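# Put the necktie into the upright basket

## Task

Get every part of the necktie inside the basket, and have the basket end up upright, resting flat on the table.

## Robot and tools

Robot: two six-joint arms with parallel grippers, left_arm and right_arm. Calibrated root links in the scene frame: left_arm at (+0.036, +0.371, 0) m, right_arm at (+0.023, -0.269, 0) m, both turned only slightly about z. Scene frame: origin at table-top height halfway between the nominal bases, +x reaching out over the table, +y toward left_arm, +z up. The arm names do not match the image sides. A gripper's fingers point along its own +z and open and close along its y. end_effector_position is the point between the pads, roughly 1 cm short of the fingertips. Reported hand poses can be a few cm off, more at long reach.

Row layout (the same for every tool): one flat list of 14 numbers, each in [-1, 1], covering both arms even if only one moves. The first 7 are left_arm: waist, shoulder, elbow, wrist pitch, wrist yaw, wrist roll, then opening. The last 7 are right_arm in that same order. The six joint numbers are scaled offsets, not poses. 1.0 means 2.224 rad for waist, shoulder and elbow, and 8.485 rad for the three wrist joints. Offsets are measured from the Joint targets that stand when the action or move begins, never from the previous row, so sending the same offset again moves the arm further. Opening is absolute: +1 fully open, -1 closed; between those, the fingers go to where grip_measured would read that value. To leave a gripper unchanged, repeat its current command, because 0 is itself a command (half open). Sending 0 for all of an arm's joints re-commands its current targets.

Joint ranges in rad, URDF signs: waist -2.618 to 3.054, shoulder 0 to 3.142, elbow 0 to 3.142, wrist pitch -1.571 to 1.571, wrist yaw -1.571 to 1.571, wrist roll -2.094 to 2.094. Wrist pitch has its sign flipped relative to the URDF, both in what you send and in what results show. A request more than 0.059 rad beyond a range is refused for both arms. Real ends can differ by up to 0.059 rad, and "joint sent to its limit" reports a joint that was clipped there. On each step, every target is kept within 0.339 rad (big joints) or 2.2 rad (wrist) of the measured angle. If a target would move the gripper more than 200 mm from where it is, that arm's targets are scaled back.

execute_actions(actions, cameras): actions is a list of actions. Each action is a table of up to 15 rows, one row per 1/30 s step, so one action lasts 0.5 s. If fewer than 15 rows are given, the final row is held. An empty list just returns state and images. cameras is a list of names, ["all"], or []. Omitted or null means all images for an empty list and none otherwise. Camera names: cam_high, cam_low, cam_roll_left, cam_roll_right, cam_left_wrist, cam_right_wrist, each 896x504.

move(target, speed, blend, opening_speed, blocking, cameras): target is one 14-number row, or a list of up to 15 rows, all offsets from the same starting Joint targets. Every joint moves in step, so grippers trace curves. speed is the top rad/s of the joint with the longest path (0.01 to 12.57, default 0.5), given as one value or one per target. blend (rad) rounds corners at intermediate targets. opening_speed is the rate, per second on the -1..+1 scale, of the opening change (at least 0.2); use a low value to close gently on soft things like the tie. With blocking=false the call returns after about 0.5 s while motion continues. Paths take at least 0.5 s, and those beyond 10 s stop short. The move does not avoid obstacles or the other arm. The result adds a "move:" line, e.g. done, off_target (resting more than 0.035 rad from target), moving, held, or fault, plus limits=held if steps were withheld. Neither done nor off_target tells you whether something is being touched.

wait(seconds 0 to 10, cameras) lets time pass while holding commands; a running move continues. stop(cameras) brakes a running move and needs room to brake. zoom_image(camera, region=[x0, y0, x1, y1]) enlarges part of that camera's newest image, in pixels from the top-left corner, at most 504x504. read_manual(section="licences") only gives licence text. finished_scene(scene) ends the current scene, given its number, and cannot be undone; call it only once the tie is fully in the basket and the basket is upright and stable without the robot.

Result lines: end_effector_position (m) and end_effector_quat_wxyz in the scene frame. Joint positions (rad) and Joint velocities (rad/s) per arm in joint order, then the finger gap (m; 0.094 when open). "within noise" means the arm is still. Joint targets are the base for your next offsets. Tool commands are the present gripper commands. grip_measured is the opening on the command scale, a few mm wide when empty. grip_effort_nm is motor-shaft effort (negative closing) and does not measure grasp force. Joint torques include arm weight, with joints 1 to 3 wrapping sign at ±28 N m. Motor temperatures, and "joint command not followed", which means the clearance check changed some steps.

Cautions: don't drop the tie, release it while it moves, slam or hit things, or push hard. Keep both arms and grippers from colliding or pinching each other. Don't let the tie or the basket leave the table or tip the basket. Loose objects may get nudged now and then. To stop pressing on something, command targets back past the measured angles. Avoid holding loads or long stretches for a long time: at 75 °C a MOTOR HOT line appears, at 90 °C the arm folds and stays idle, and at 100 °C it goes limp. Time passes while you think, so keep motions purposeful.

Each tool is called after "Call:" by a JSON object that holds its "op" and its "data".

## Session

Call:
{"op": "execute_actions", "data": {"actions": []}}

Scene clock: 0.00 s.
left_arm: end_effector_position=(+0.2973, +0.3213, +0.3147) grip_measured=+1.000 grip_effort_nm=n/a end_effector_quat_wxyz=(+0.553, -0.057, +0.824, -0.106) | right_arm: end_effector_position=(+0.3109, -0.2410, +0.3365) grip_measured=+1.000 grip_effort_nm=n/a end_effector_quat_wxyz=(+0.594, +0.078, +0.800, +0.004)
Joint positions: left_arm=[-0.289 0.68 0.942 0.643 -0.174 -0.328 0.094] | right_arm=[0.373 0.776 0.977 0.528 0.417 0.24 0.094]
Joint velocities: within noise
Joint torques (N m): no reading
Motor temperatures (°C): left_arm=[21 29 29 28 20 24 21] | right_arm=[24 27 27 25 25 23 21]
Heat: left arm: 29 °C; right arm: 27 °C.
Joint targets: left_arm=[-0.289 0.674 0.956 0.627 -0.177 -0.325] | right_arm=[0.373 0.769 0.987 0.525 0.419 0.240]
Tool commands: left_gripper/opening=+1.0 right_gripper/opening=+1.0

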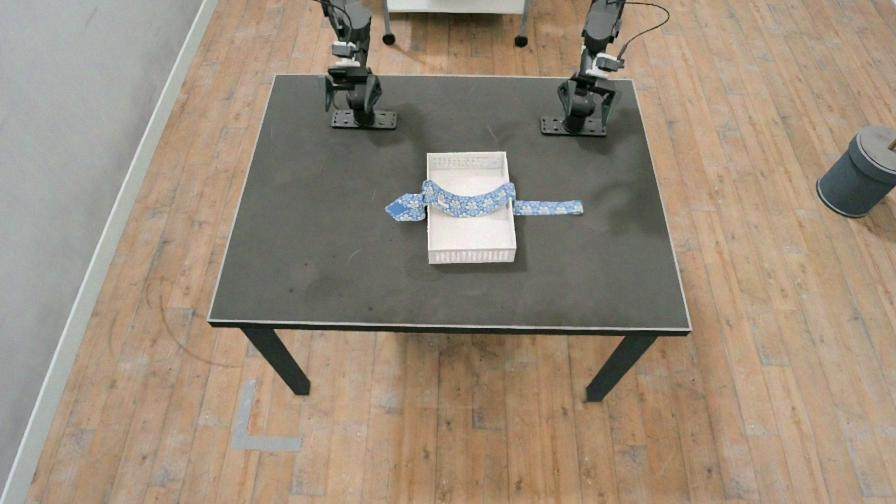

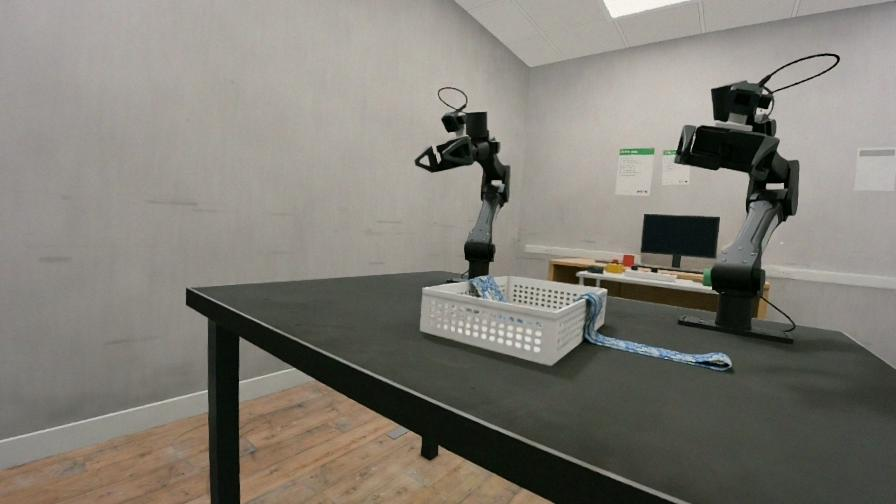

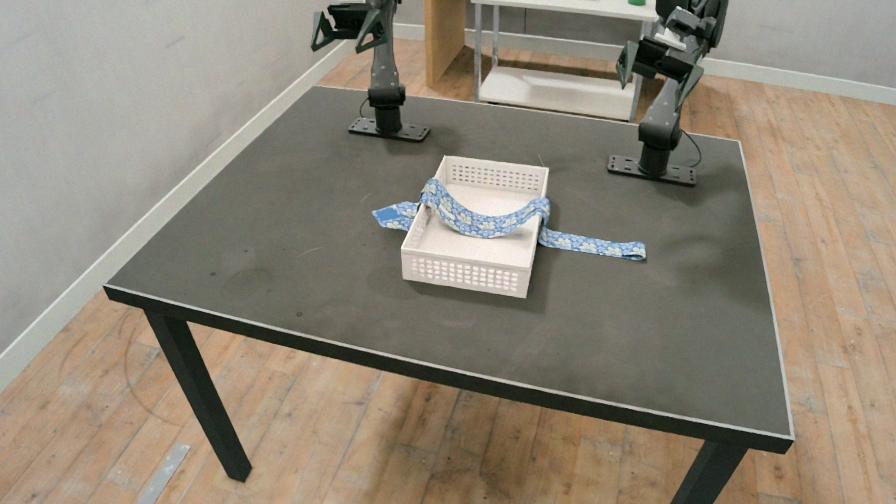

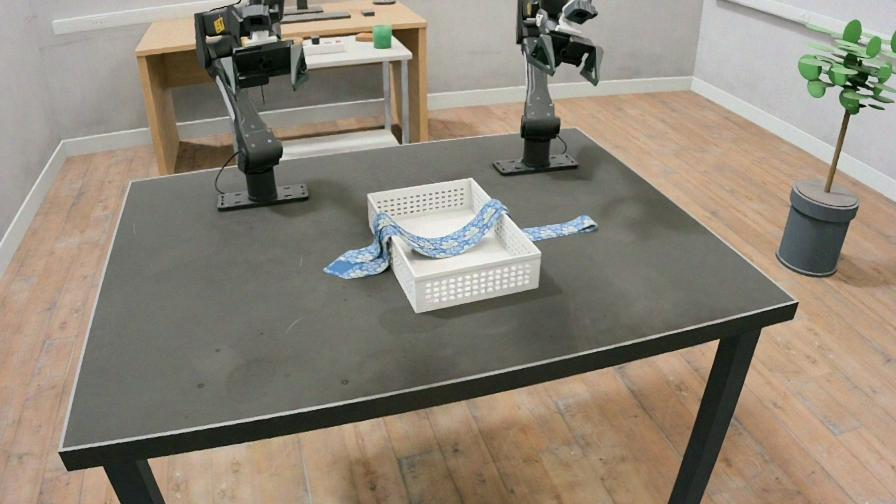

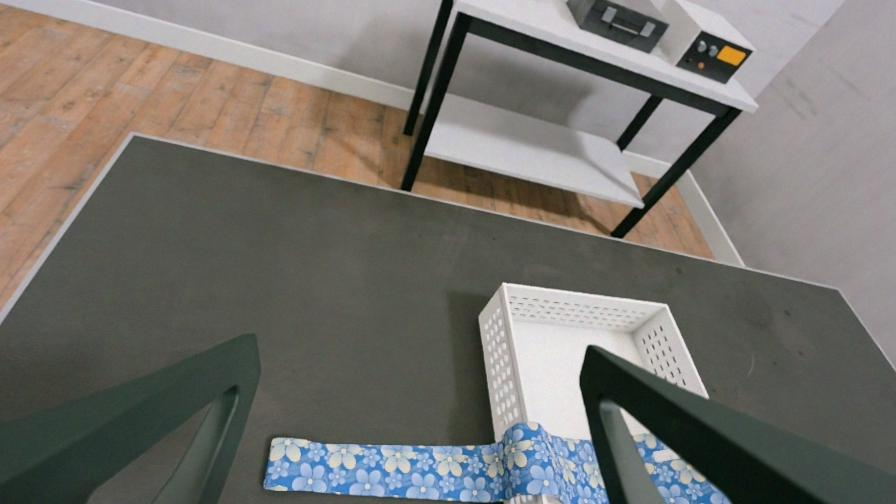

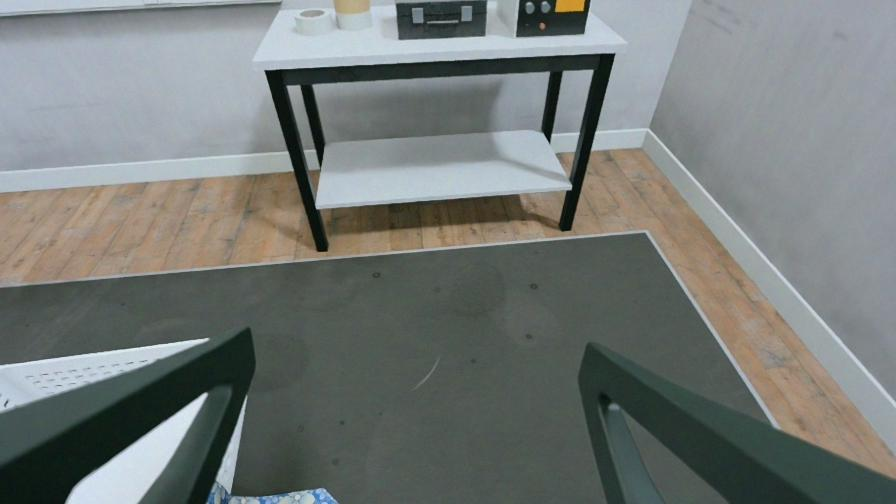

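Call:
{"op": "move", "data": {"target": [-0.0227,0.5396,0.29,0.0814,0.0209,0.1809,1,0.0189,0.5301,0.3201,0.0963,-0.0494,-0.1674,1], "speed": 0.9, "cameras": ["cam_high","cam_left_wrist","cam_right_wrist"]}}

Scene clock: 7.63 s.
left_arm: end_effector_position=(+0.3584, +0.2574, +0.1048) grip_measured=+1.000 grip_effort_nm=-0.037 end_effector_quat_wxyz=(-0.021, +0.700, +0.714, +0.001) | right_arm: end_effector_position=(+0.3580, -0.1372, +0.1108) grip_measured=+1.000 grip_effort_nm=-0.032 end_effector_quat_wxyz=(+0.014, +0.702, -0.712, +0.004)
Joint positions: left_arm=[-0.334 1.877 1.568 1.3 -0.02 1.199 0.094] | right_arm=[0.408 1.934 1.668 1.327 0.019 -1.174 0.094]
Joint torques (N m): left_arm=[-0.42 -9.2 8.42 0.09 0.2 0.15] | right_arm=[0.65 -9.24 9.54 -0.17 -0.21 -0.07]
Heat: left arm: 30 °C; right arm: 29 °C.
Joint targets: left_arm=[-0.339 1.874 1.601 1.318 0.001 1.210] | right_arm=[0.415 1.948 1.699 1.342 0.000 -1.181]
move: done
Images, in order (width x height): cam_high 896x504, cam_left_wrist 896x504, cam_right_wrist 896x504.

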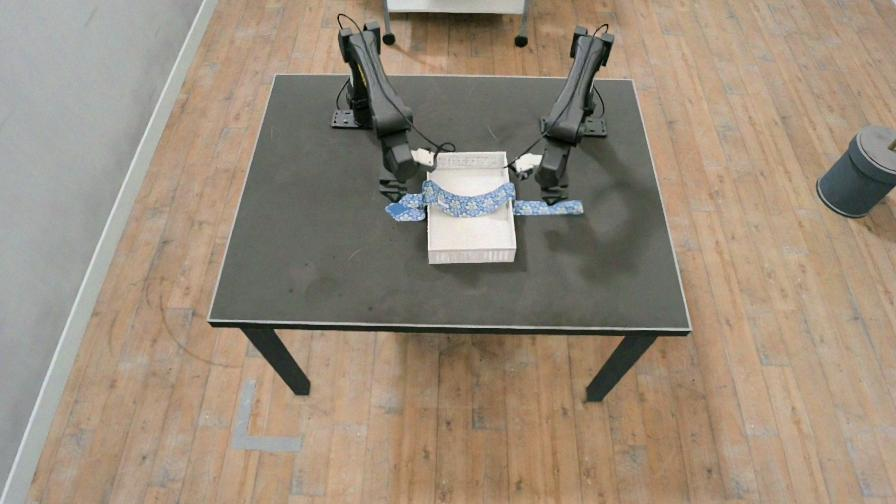

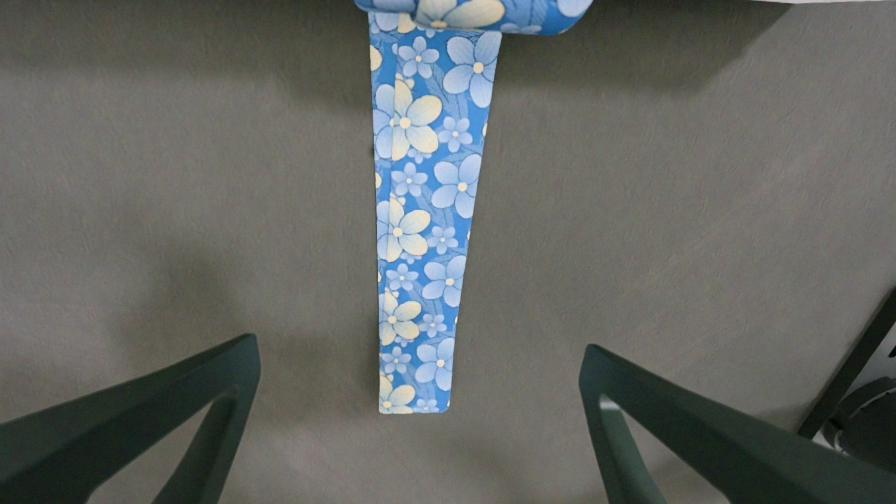

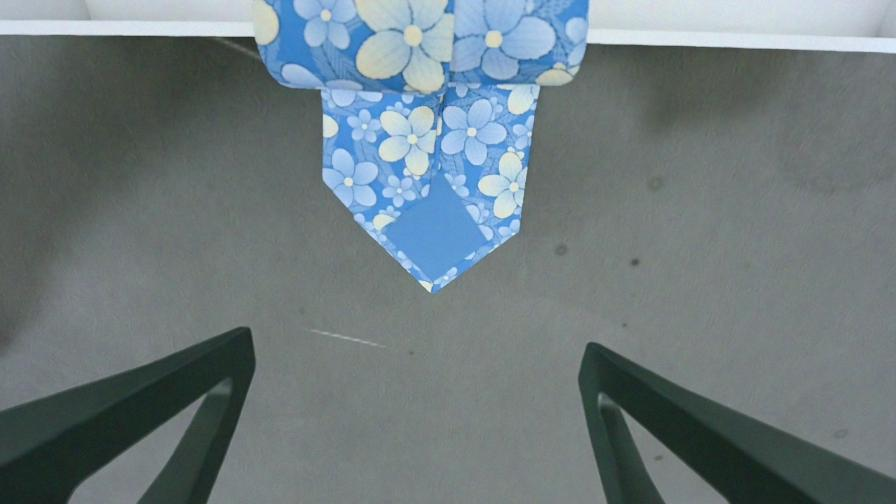

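Call:
{"op": "move", "data": {"target": [0.085,-0.0018,-0.1821,-0.0487,0,0.0236,1,-0.0225,0.0252,-0.1529,-0.0463,0,-0.007,1], "cameras": ["cam_left_wrist","cam_right_wrist"]}}

Scene clock: 13.90 s.
left_arm: end_effector_position=(+0.3489, +0.3194, +0.0205) grip_measured=+1.000 grip_effort_nm=-0.037 end_effector_quat_wxyz=(-0.023, +0.707, +0.707, -0.008) | right_arm: end_effector_position=(+0.3624, -0.1501, +0.0193) grip_measured=+1.000 grip_effort_nm=-0.032 end_effector_quat_wxyz=(+0.005, +0.710, -0.704, +0.007)
Joint positions: left_arm=[-0.155 1.872 1.216 0.962 -0.014 1.397 0.094] | right_arm=[0.37 1.985 1.37 0.959 0.018 -1.234 0.094]
Joint torques (N m): left_arm=[0.5 -8.61 3.7 -0.6 0.13 0.13] | right_arm=[-0.58 -9.06 5.49 -0.43 -0.18 -0.05]
Heat: left arm: 31 °C; right arm: 29 °C.
Joint targets: left_arm=[-0.150 1.870 1.196 0.905 0.001 1.410] | right_arm=[0.365 2.004 1.359 0.949 0.000 -1.240]
move: off_target (left_arm); left_arm: the wrist pitch is farthest, 0.057 rad from its target
Images, in order (width x height): cam_left_wrist 896x504, cam_right_wrist 896x504.

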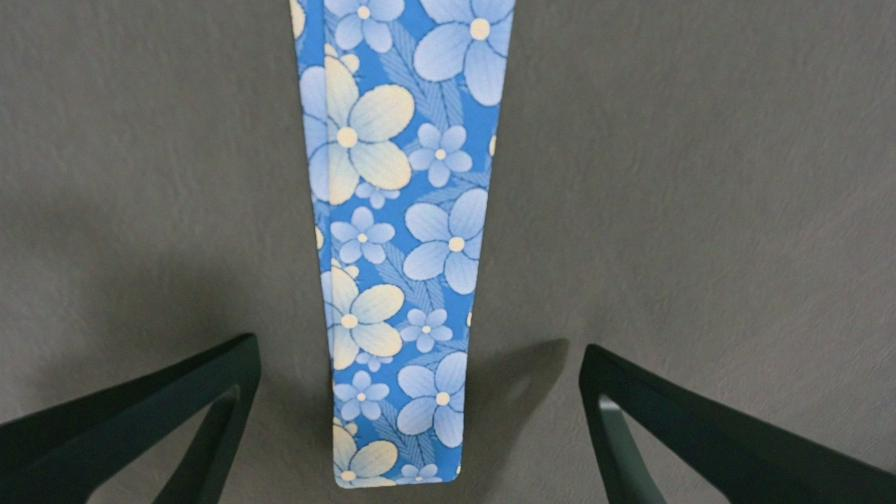

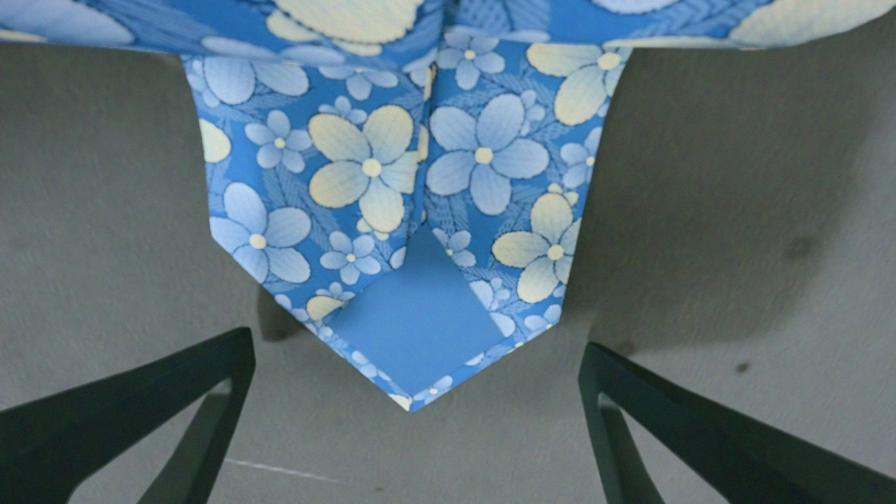

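Call:
{"op": "move", "data": {"target": [0,0,0,0,0,0,-1,0,0,0,0,0,0,-1], "opening_speed": 1.5, "cameras": ["cam_left_wrist","cam_right_wrist"]}}

Scene clock: 16.07 s.
left_arm: end_effector_position=(+0.3557, +0.3182, +0.0183) grip_measured=-0.895 grip_effort_nm=-1.053 end_effector_quat_wxyz=(-0.011, +0.708, +0.706, +0.001) | right_arm: end_effector_position=(+0.3625, -0.1500, +0.0193) grip_measured=-0.991 grip_effort_nm=-0.501 end_effector_quat_wxyz=(+0.005, +0.710, -0.704, +0.007)
Joint positions: left_arm=[-0.155 1.872 1.207 0.922 -0.014 1.4 0.005] | right_arm=[0.37 1.985 1.37 0.958 0.018 -1.235 0]
Joint torques (N m): left_arm=[0.51 -8.66 4.41 -0.28 0.13 0.1] | right_arm=[-0.59 -8.95 5.44 -0.47 -0.18 -0.04]
Heat: left arm: 31 °C; right arm: 29 °C.
Joint targets: left_arm=[-0.150 1.870 1.196 0.905 0.001 1.410] | right_arm=[0.365 2.004 1.359 0.949 0.000 -1.240]
move: done
Images, in order (width x height): cam_left_wrist 896x504, cam_right_wrist 896x504.

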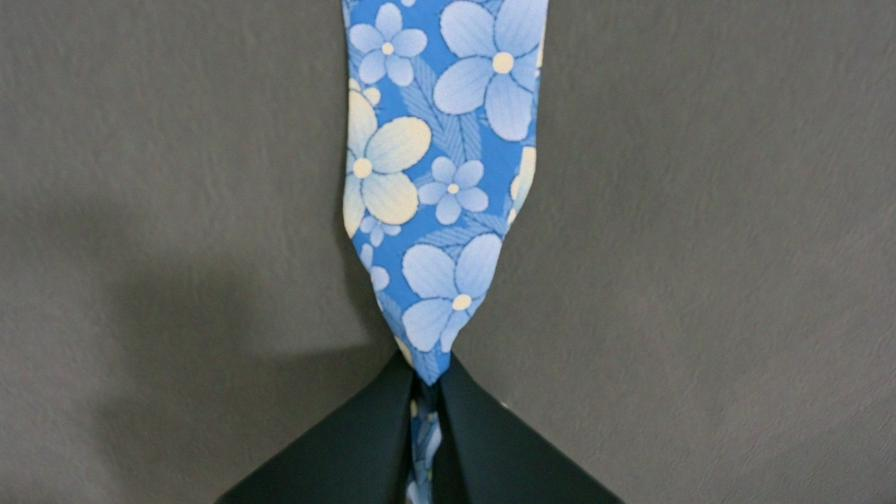

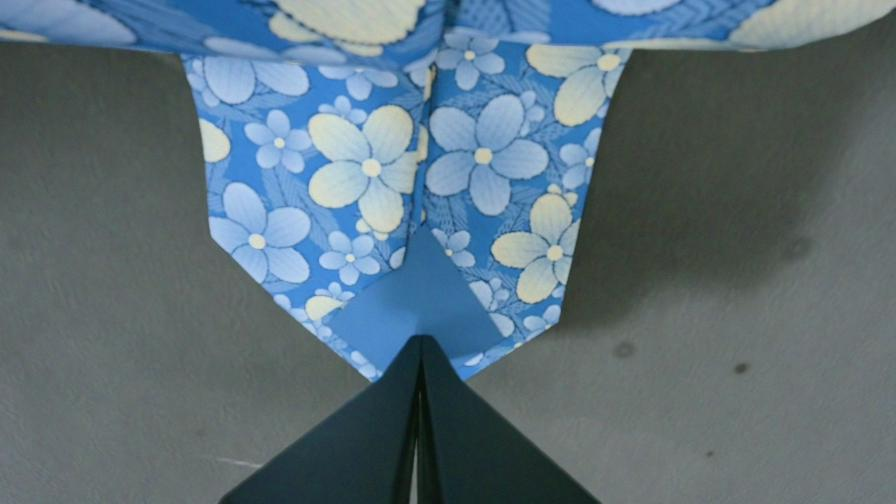

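Call:
{"op": "move", "data": {"target": [[0,0,0,0,0,0,-1,0,0,0,0,0,0,1],[0,0,0,0,0,0,-1,0.0202,0.009,0,-0.0035,0,0.0053,1],[0,0,0,0,0,0,-1,0.0202,0.009,0,-0.0035,0,0.0053,-1]], "opening_speed": 1.5, "speed": 0.15, "cameras": ["cam_right_wrist","cam_roll_right"]}}

Scene clock: 21.87 s.
left_arm: end_effector_position=(+0.3557, +0.3182, +0.0183) grip_measured=-0.895 grip_effort_nm=-1.062 end_effector_quat_wxyz=(-0.011, +0.708, +0.706, +0.001) | right_arm: end_effector_position=(+0.3667, -0.1337, +0.0162) grip_measured=-0.916 grip_effort_nm=-0.989 end_effector_quat_wxyz=(-0.011, +0.710, -0.704, +0.012)
Joint positions: left_arm=[-0.155 1.872 1.207 0.922 -0.014 1.4 0.005] | right_arm=[0.406 1.995 1.37 0.915 0.014 -1.201 0.004]
Joint torques (N m): left_arm=[0.53 -8.68 4.41 -0.27 0.13 0.1] | right_arm=[0.4 -8.25 5.53 -0.42 -0.13 0.05]
Heat: left arm: 32 °C; right arm: 30 °C.
Joint targets: left_arm=[-0.150 1.870 1.196 0.905 0.001 1.410] | right_arm=[0.410 2.024 1.359 0.919 0.000 -1.195]
move: done
Images, in order (width x height): cam_roll_right 896x504, cam_right_wrist 896x504.

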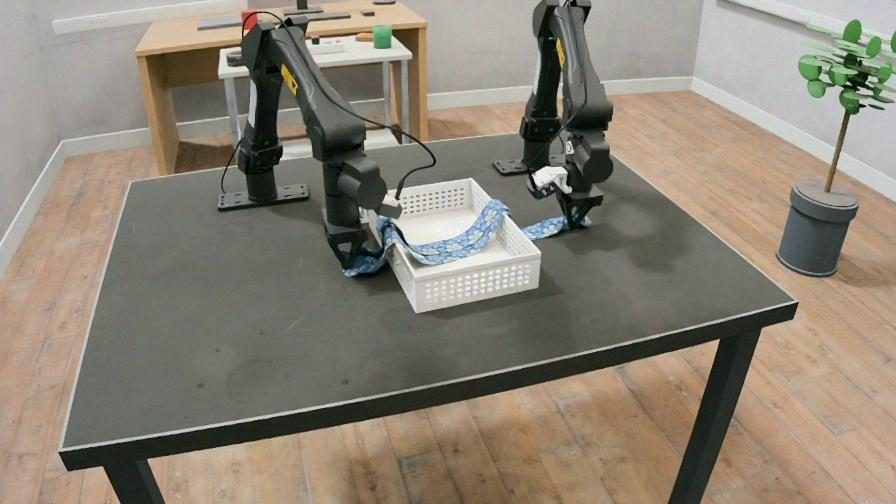

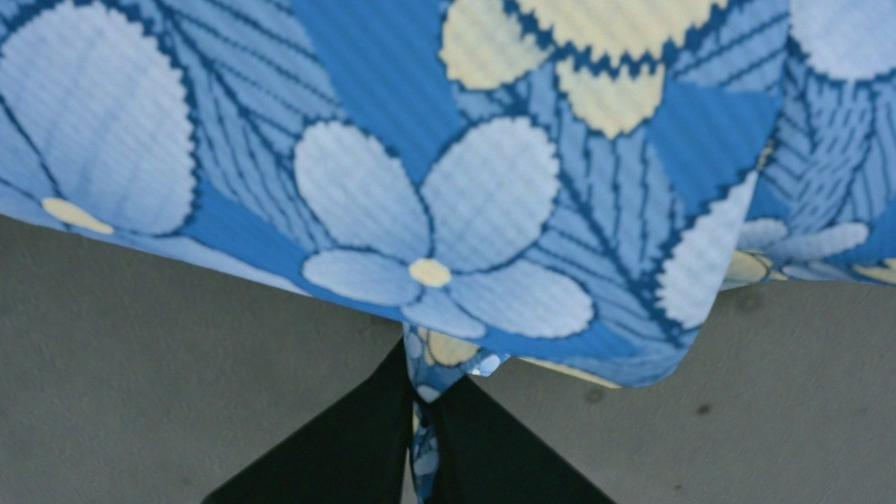

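Call:
{"op": "move", "data": {"target": [[0,-0.0405,0.179,0.0577,0,0,-1,0,0,0,0,0,0,-1],[-0.2338,0.1452,0.4379,0.0775,0,-0.0601,-1,0,0,0,0,0,0,-1],[-0.2338,0.1335,0.2765,0.0382,0,-0.0601,-1,0,0,0,0,0,0,-1],[-0.2338,0.1335,0.2765,0.0382,0,-0.0601,0.5,0,0,0,0,0,0,-1]], "speed": 0.7, "blend": [0.08,0.06,0,0], "opening_speed": 1.5, "cameras": ["cam_high","cam_roll_right","cam_roll_left","cam_left_wrist"]}}

Scene clock: 30.10 s.
left_arm: end_effector_position=(+0.3543, +0.1099, +0.0557) grip_measured=+0.497 grip_effort_nm=0.120 end_effector_quat_wxyz=(-0.021, +0.718, +0.696, +0.003) | right_arm: end_effector_position=(+0.3669, -0.1336, +0.0162) grip_measured=-0.921 grip_effort_nm=-1.053 end_effector_quat_wxyz=(-0.011, +0.710, -0.704, +0.012)
Joint positions: left_arm=[-0.675 2.181 1.817 1.248 -0.01 0.909 0.07] | right_arm=[0.406 1.995 1.37 0.915 0.014 -1.201 0.004]
Joint torques (N m): left_arm=[0.51 -12.57 5.14 -0.24 0.1 -0.11] | right_arm=[0.38 -8.32 5.55 -0.39 -0.14 0.06]
Heat: left arm: 33 °C; right arm: 30 °C.
Joint targets: left_arm=[-0.670 2.167 1.811 1.229 0.000 0.900] | right_arm=[0.410 2.024 1.359 0.920 0.000 -1.195]
move: done
Images, in order (width x height): cam_high 896x504, cam_roll_left 896x504, cam_roll_right 896x504, cam_left_wrist 896x504.

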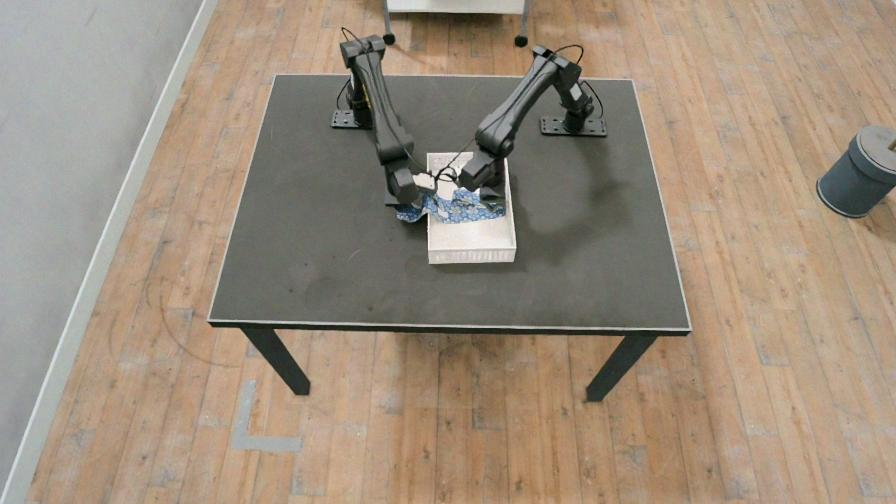

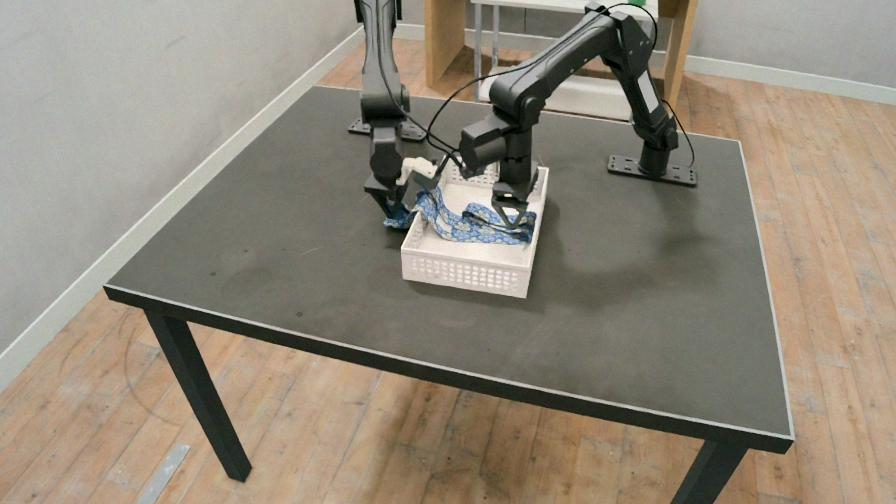

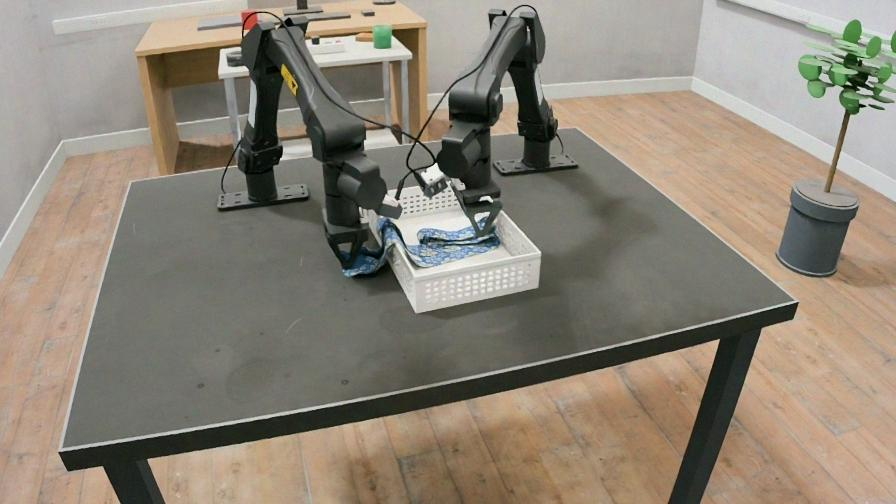

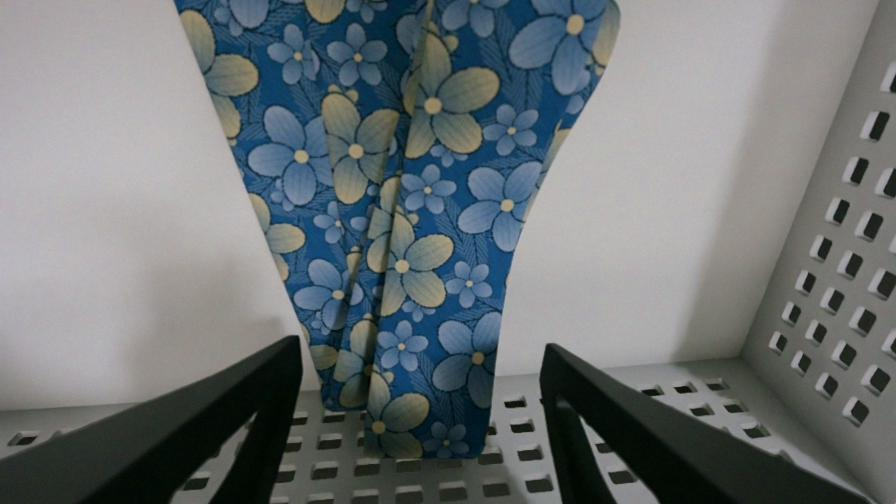

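Call:
{"op": "move", "data": {"target": [[0,0.0117,0.1614,0.0394,0,0,0.5,0,0,0,0,0,0,-1],[0.2338,-0.174,-0.0976,0.0196,0,0.06,0.5,0,-0.0319,0.1911,0.0592,0,0,-1],[0.2338,-0.174,-0.0976,0.0196,0,0.06,0.5,0.1506,0.1389,0.4335,0.0766,0,0.0392,-1],[0.2338,-0.174,-0.0976,0.0196,0,0.06,0.5,0.1506,0.1219,0.2882,0.0437,0,0.0392,-1],[0.2338,-0.174,-0.0976,0.0196,0,0.06,0.5,0.1506,0.1219,0.2882,0.0437,0,0.0392,0.5]], "speed": 0.7, "blend": [0.04,0.08,0.06,0,0], "opening_speed": 1.5, "cameras": ["cam_high","cam_low","cam_roll_right","cam_roll_left","cam_right_wrist"]}}

Scene clock: 38.13 s.
left_arm: end_effector_position=(+0.3554, +0.3208, +0.1331) grip_measured=+0.497 grip_effort_nm=0.110 end_effector_quat_wxyz=(-0.024, +0.704, +0.710, -0.012) | right_arm: end_effector_position=(+0.3557, +0.0223, +0.0562) grip_measured=+0.498 grip_effort_nm=0.095 end_effector_quat_wxyz=(+0.009, +0.714, -0.700, +0.005)
Joint positions: left_arm=[-0.145 1.817 1.603 1.41 -0.009 1.399 0.07] | right_arm=[0.749 2.296 2.01 1.302 0.012 -0.867 0.07]
Joint torques (N m): left_arm=[-0.38 -11.59 4.93 -0.19 0.09 0.11] | right_arm=[-0.4 -13.65 5.82 -0.45 -0.13 0.03]
Motor temperatures (°C): left_arm=[21 35 31 28 20 24 22] | right_arm=[24 31 29 25 25 23 22]
Heat: left arm: 35 °C; right arm: 31 °C.
Joint targets: left_arm=[-0.150 1.780 1.594 1.395 0.000 1.409] | right_arm=[0.745 2.295 2.000 1.290 0.000 -0.863]
move: off_target (left_arm); left_arm: the shoulder is farthest, 0.037 rad from its target
Images, in order (width x height): cam_high 896x504, cam_low 896x504, cam_roll_left 896x504, cam_roll_right 896x504, cam_right_wrist 896x504.

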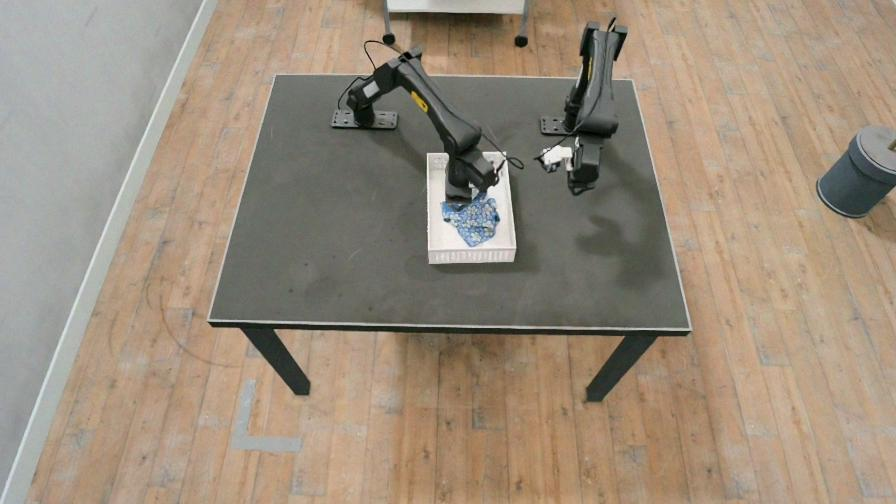

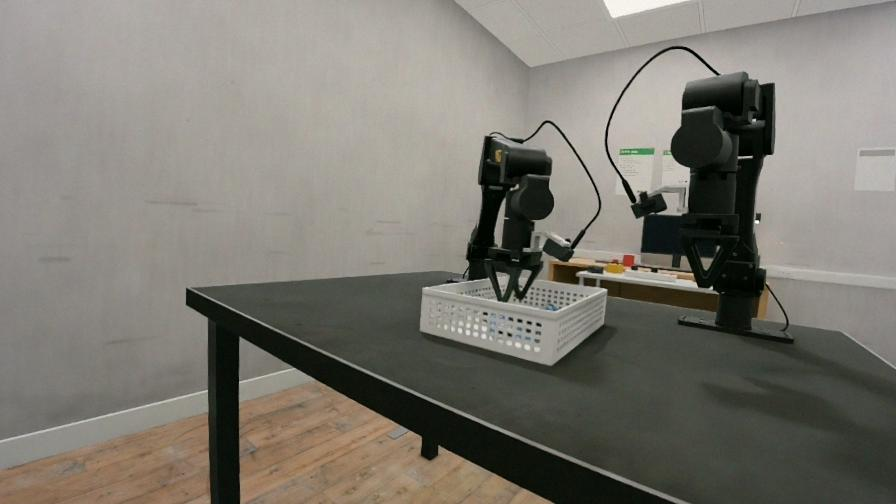

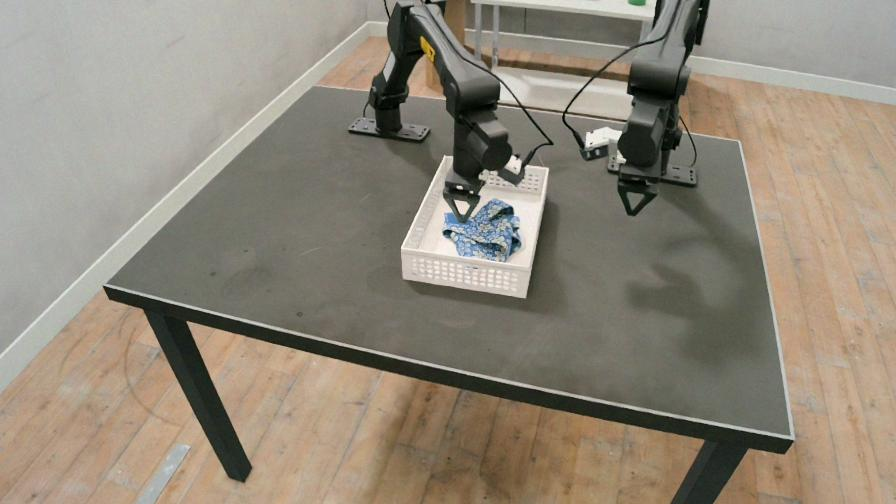

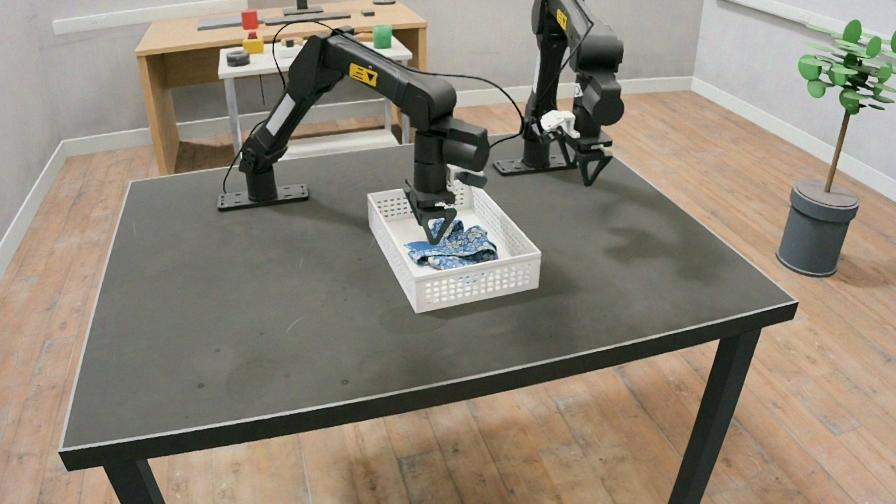

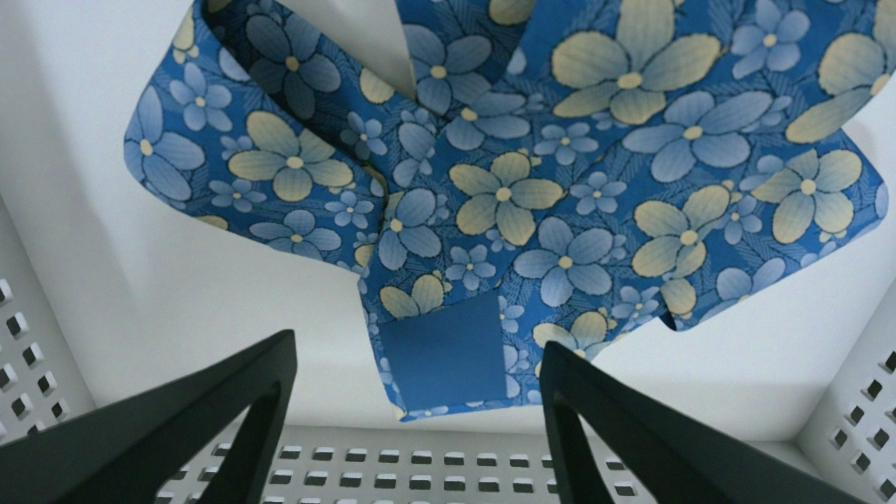

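Call:
{"op": "move", "data": {"target": [0,0,0,0,0,0,0.5,0,0.0171,0.1452,0.0329,0,0,0.5], "cameras": ["cam_roll_left"]}}

Call:
{"op": "finished_scene", "data": {"scene": 2}}

Scene clock: 40.70 s.
left_arm: end_effector_position=(+0.3554, +0.3208, +0.1331) grip_measured=+0.497 grip_effort_nm=0.120 end_effector_quat_wxyz=(-0.024, +0.704, +0.710, -0.012) | right_arm: end_effector_position=(+0.3564, +0.0230, +0.1248) grip_measured=+0.498 grip_effort_nm=0.100 end_effector_quat_wxyz=(-0.003, +0.714, -0.700, +0.006)
Joint positions: left_arm=[-0.145 1.817 1.603 1.41 -0.009 1.399 0.07] | right_arm=[0.749 2.304 2.297 1.557 0.012 -0.867 0.07]
Joint torques (N m): left_arm=[-0.36 -11.6 4.92 -0.18 0.09 0.11] | right_arm=[-0.42 -10.89 8.9 -0.25 -0.13 0.04]
Heat: left arm: 35 °C; right arm: 31 °C.
Joint targets: left_arm=[-0.150 1.780 1.594 1.395 0.000 1.409] | right_arm=[0.745 2.334 2.323 1.569 0.000 -0.863]
move: off_target (left_arm); left_arm: the shoulder is farthest, 0.037 rad from its target
Images, in order (width x height): cam_roll_left 896x504.

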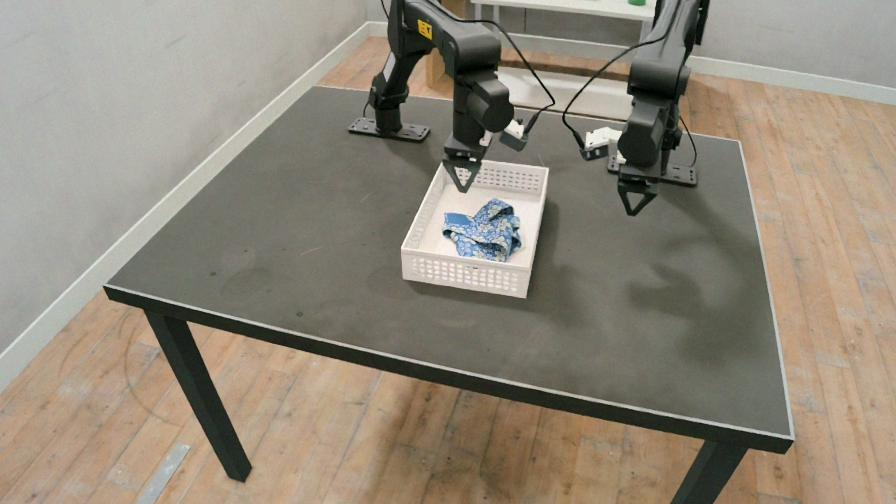

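The scene is finished: the task was done.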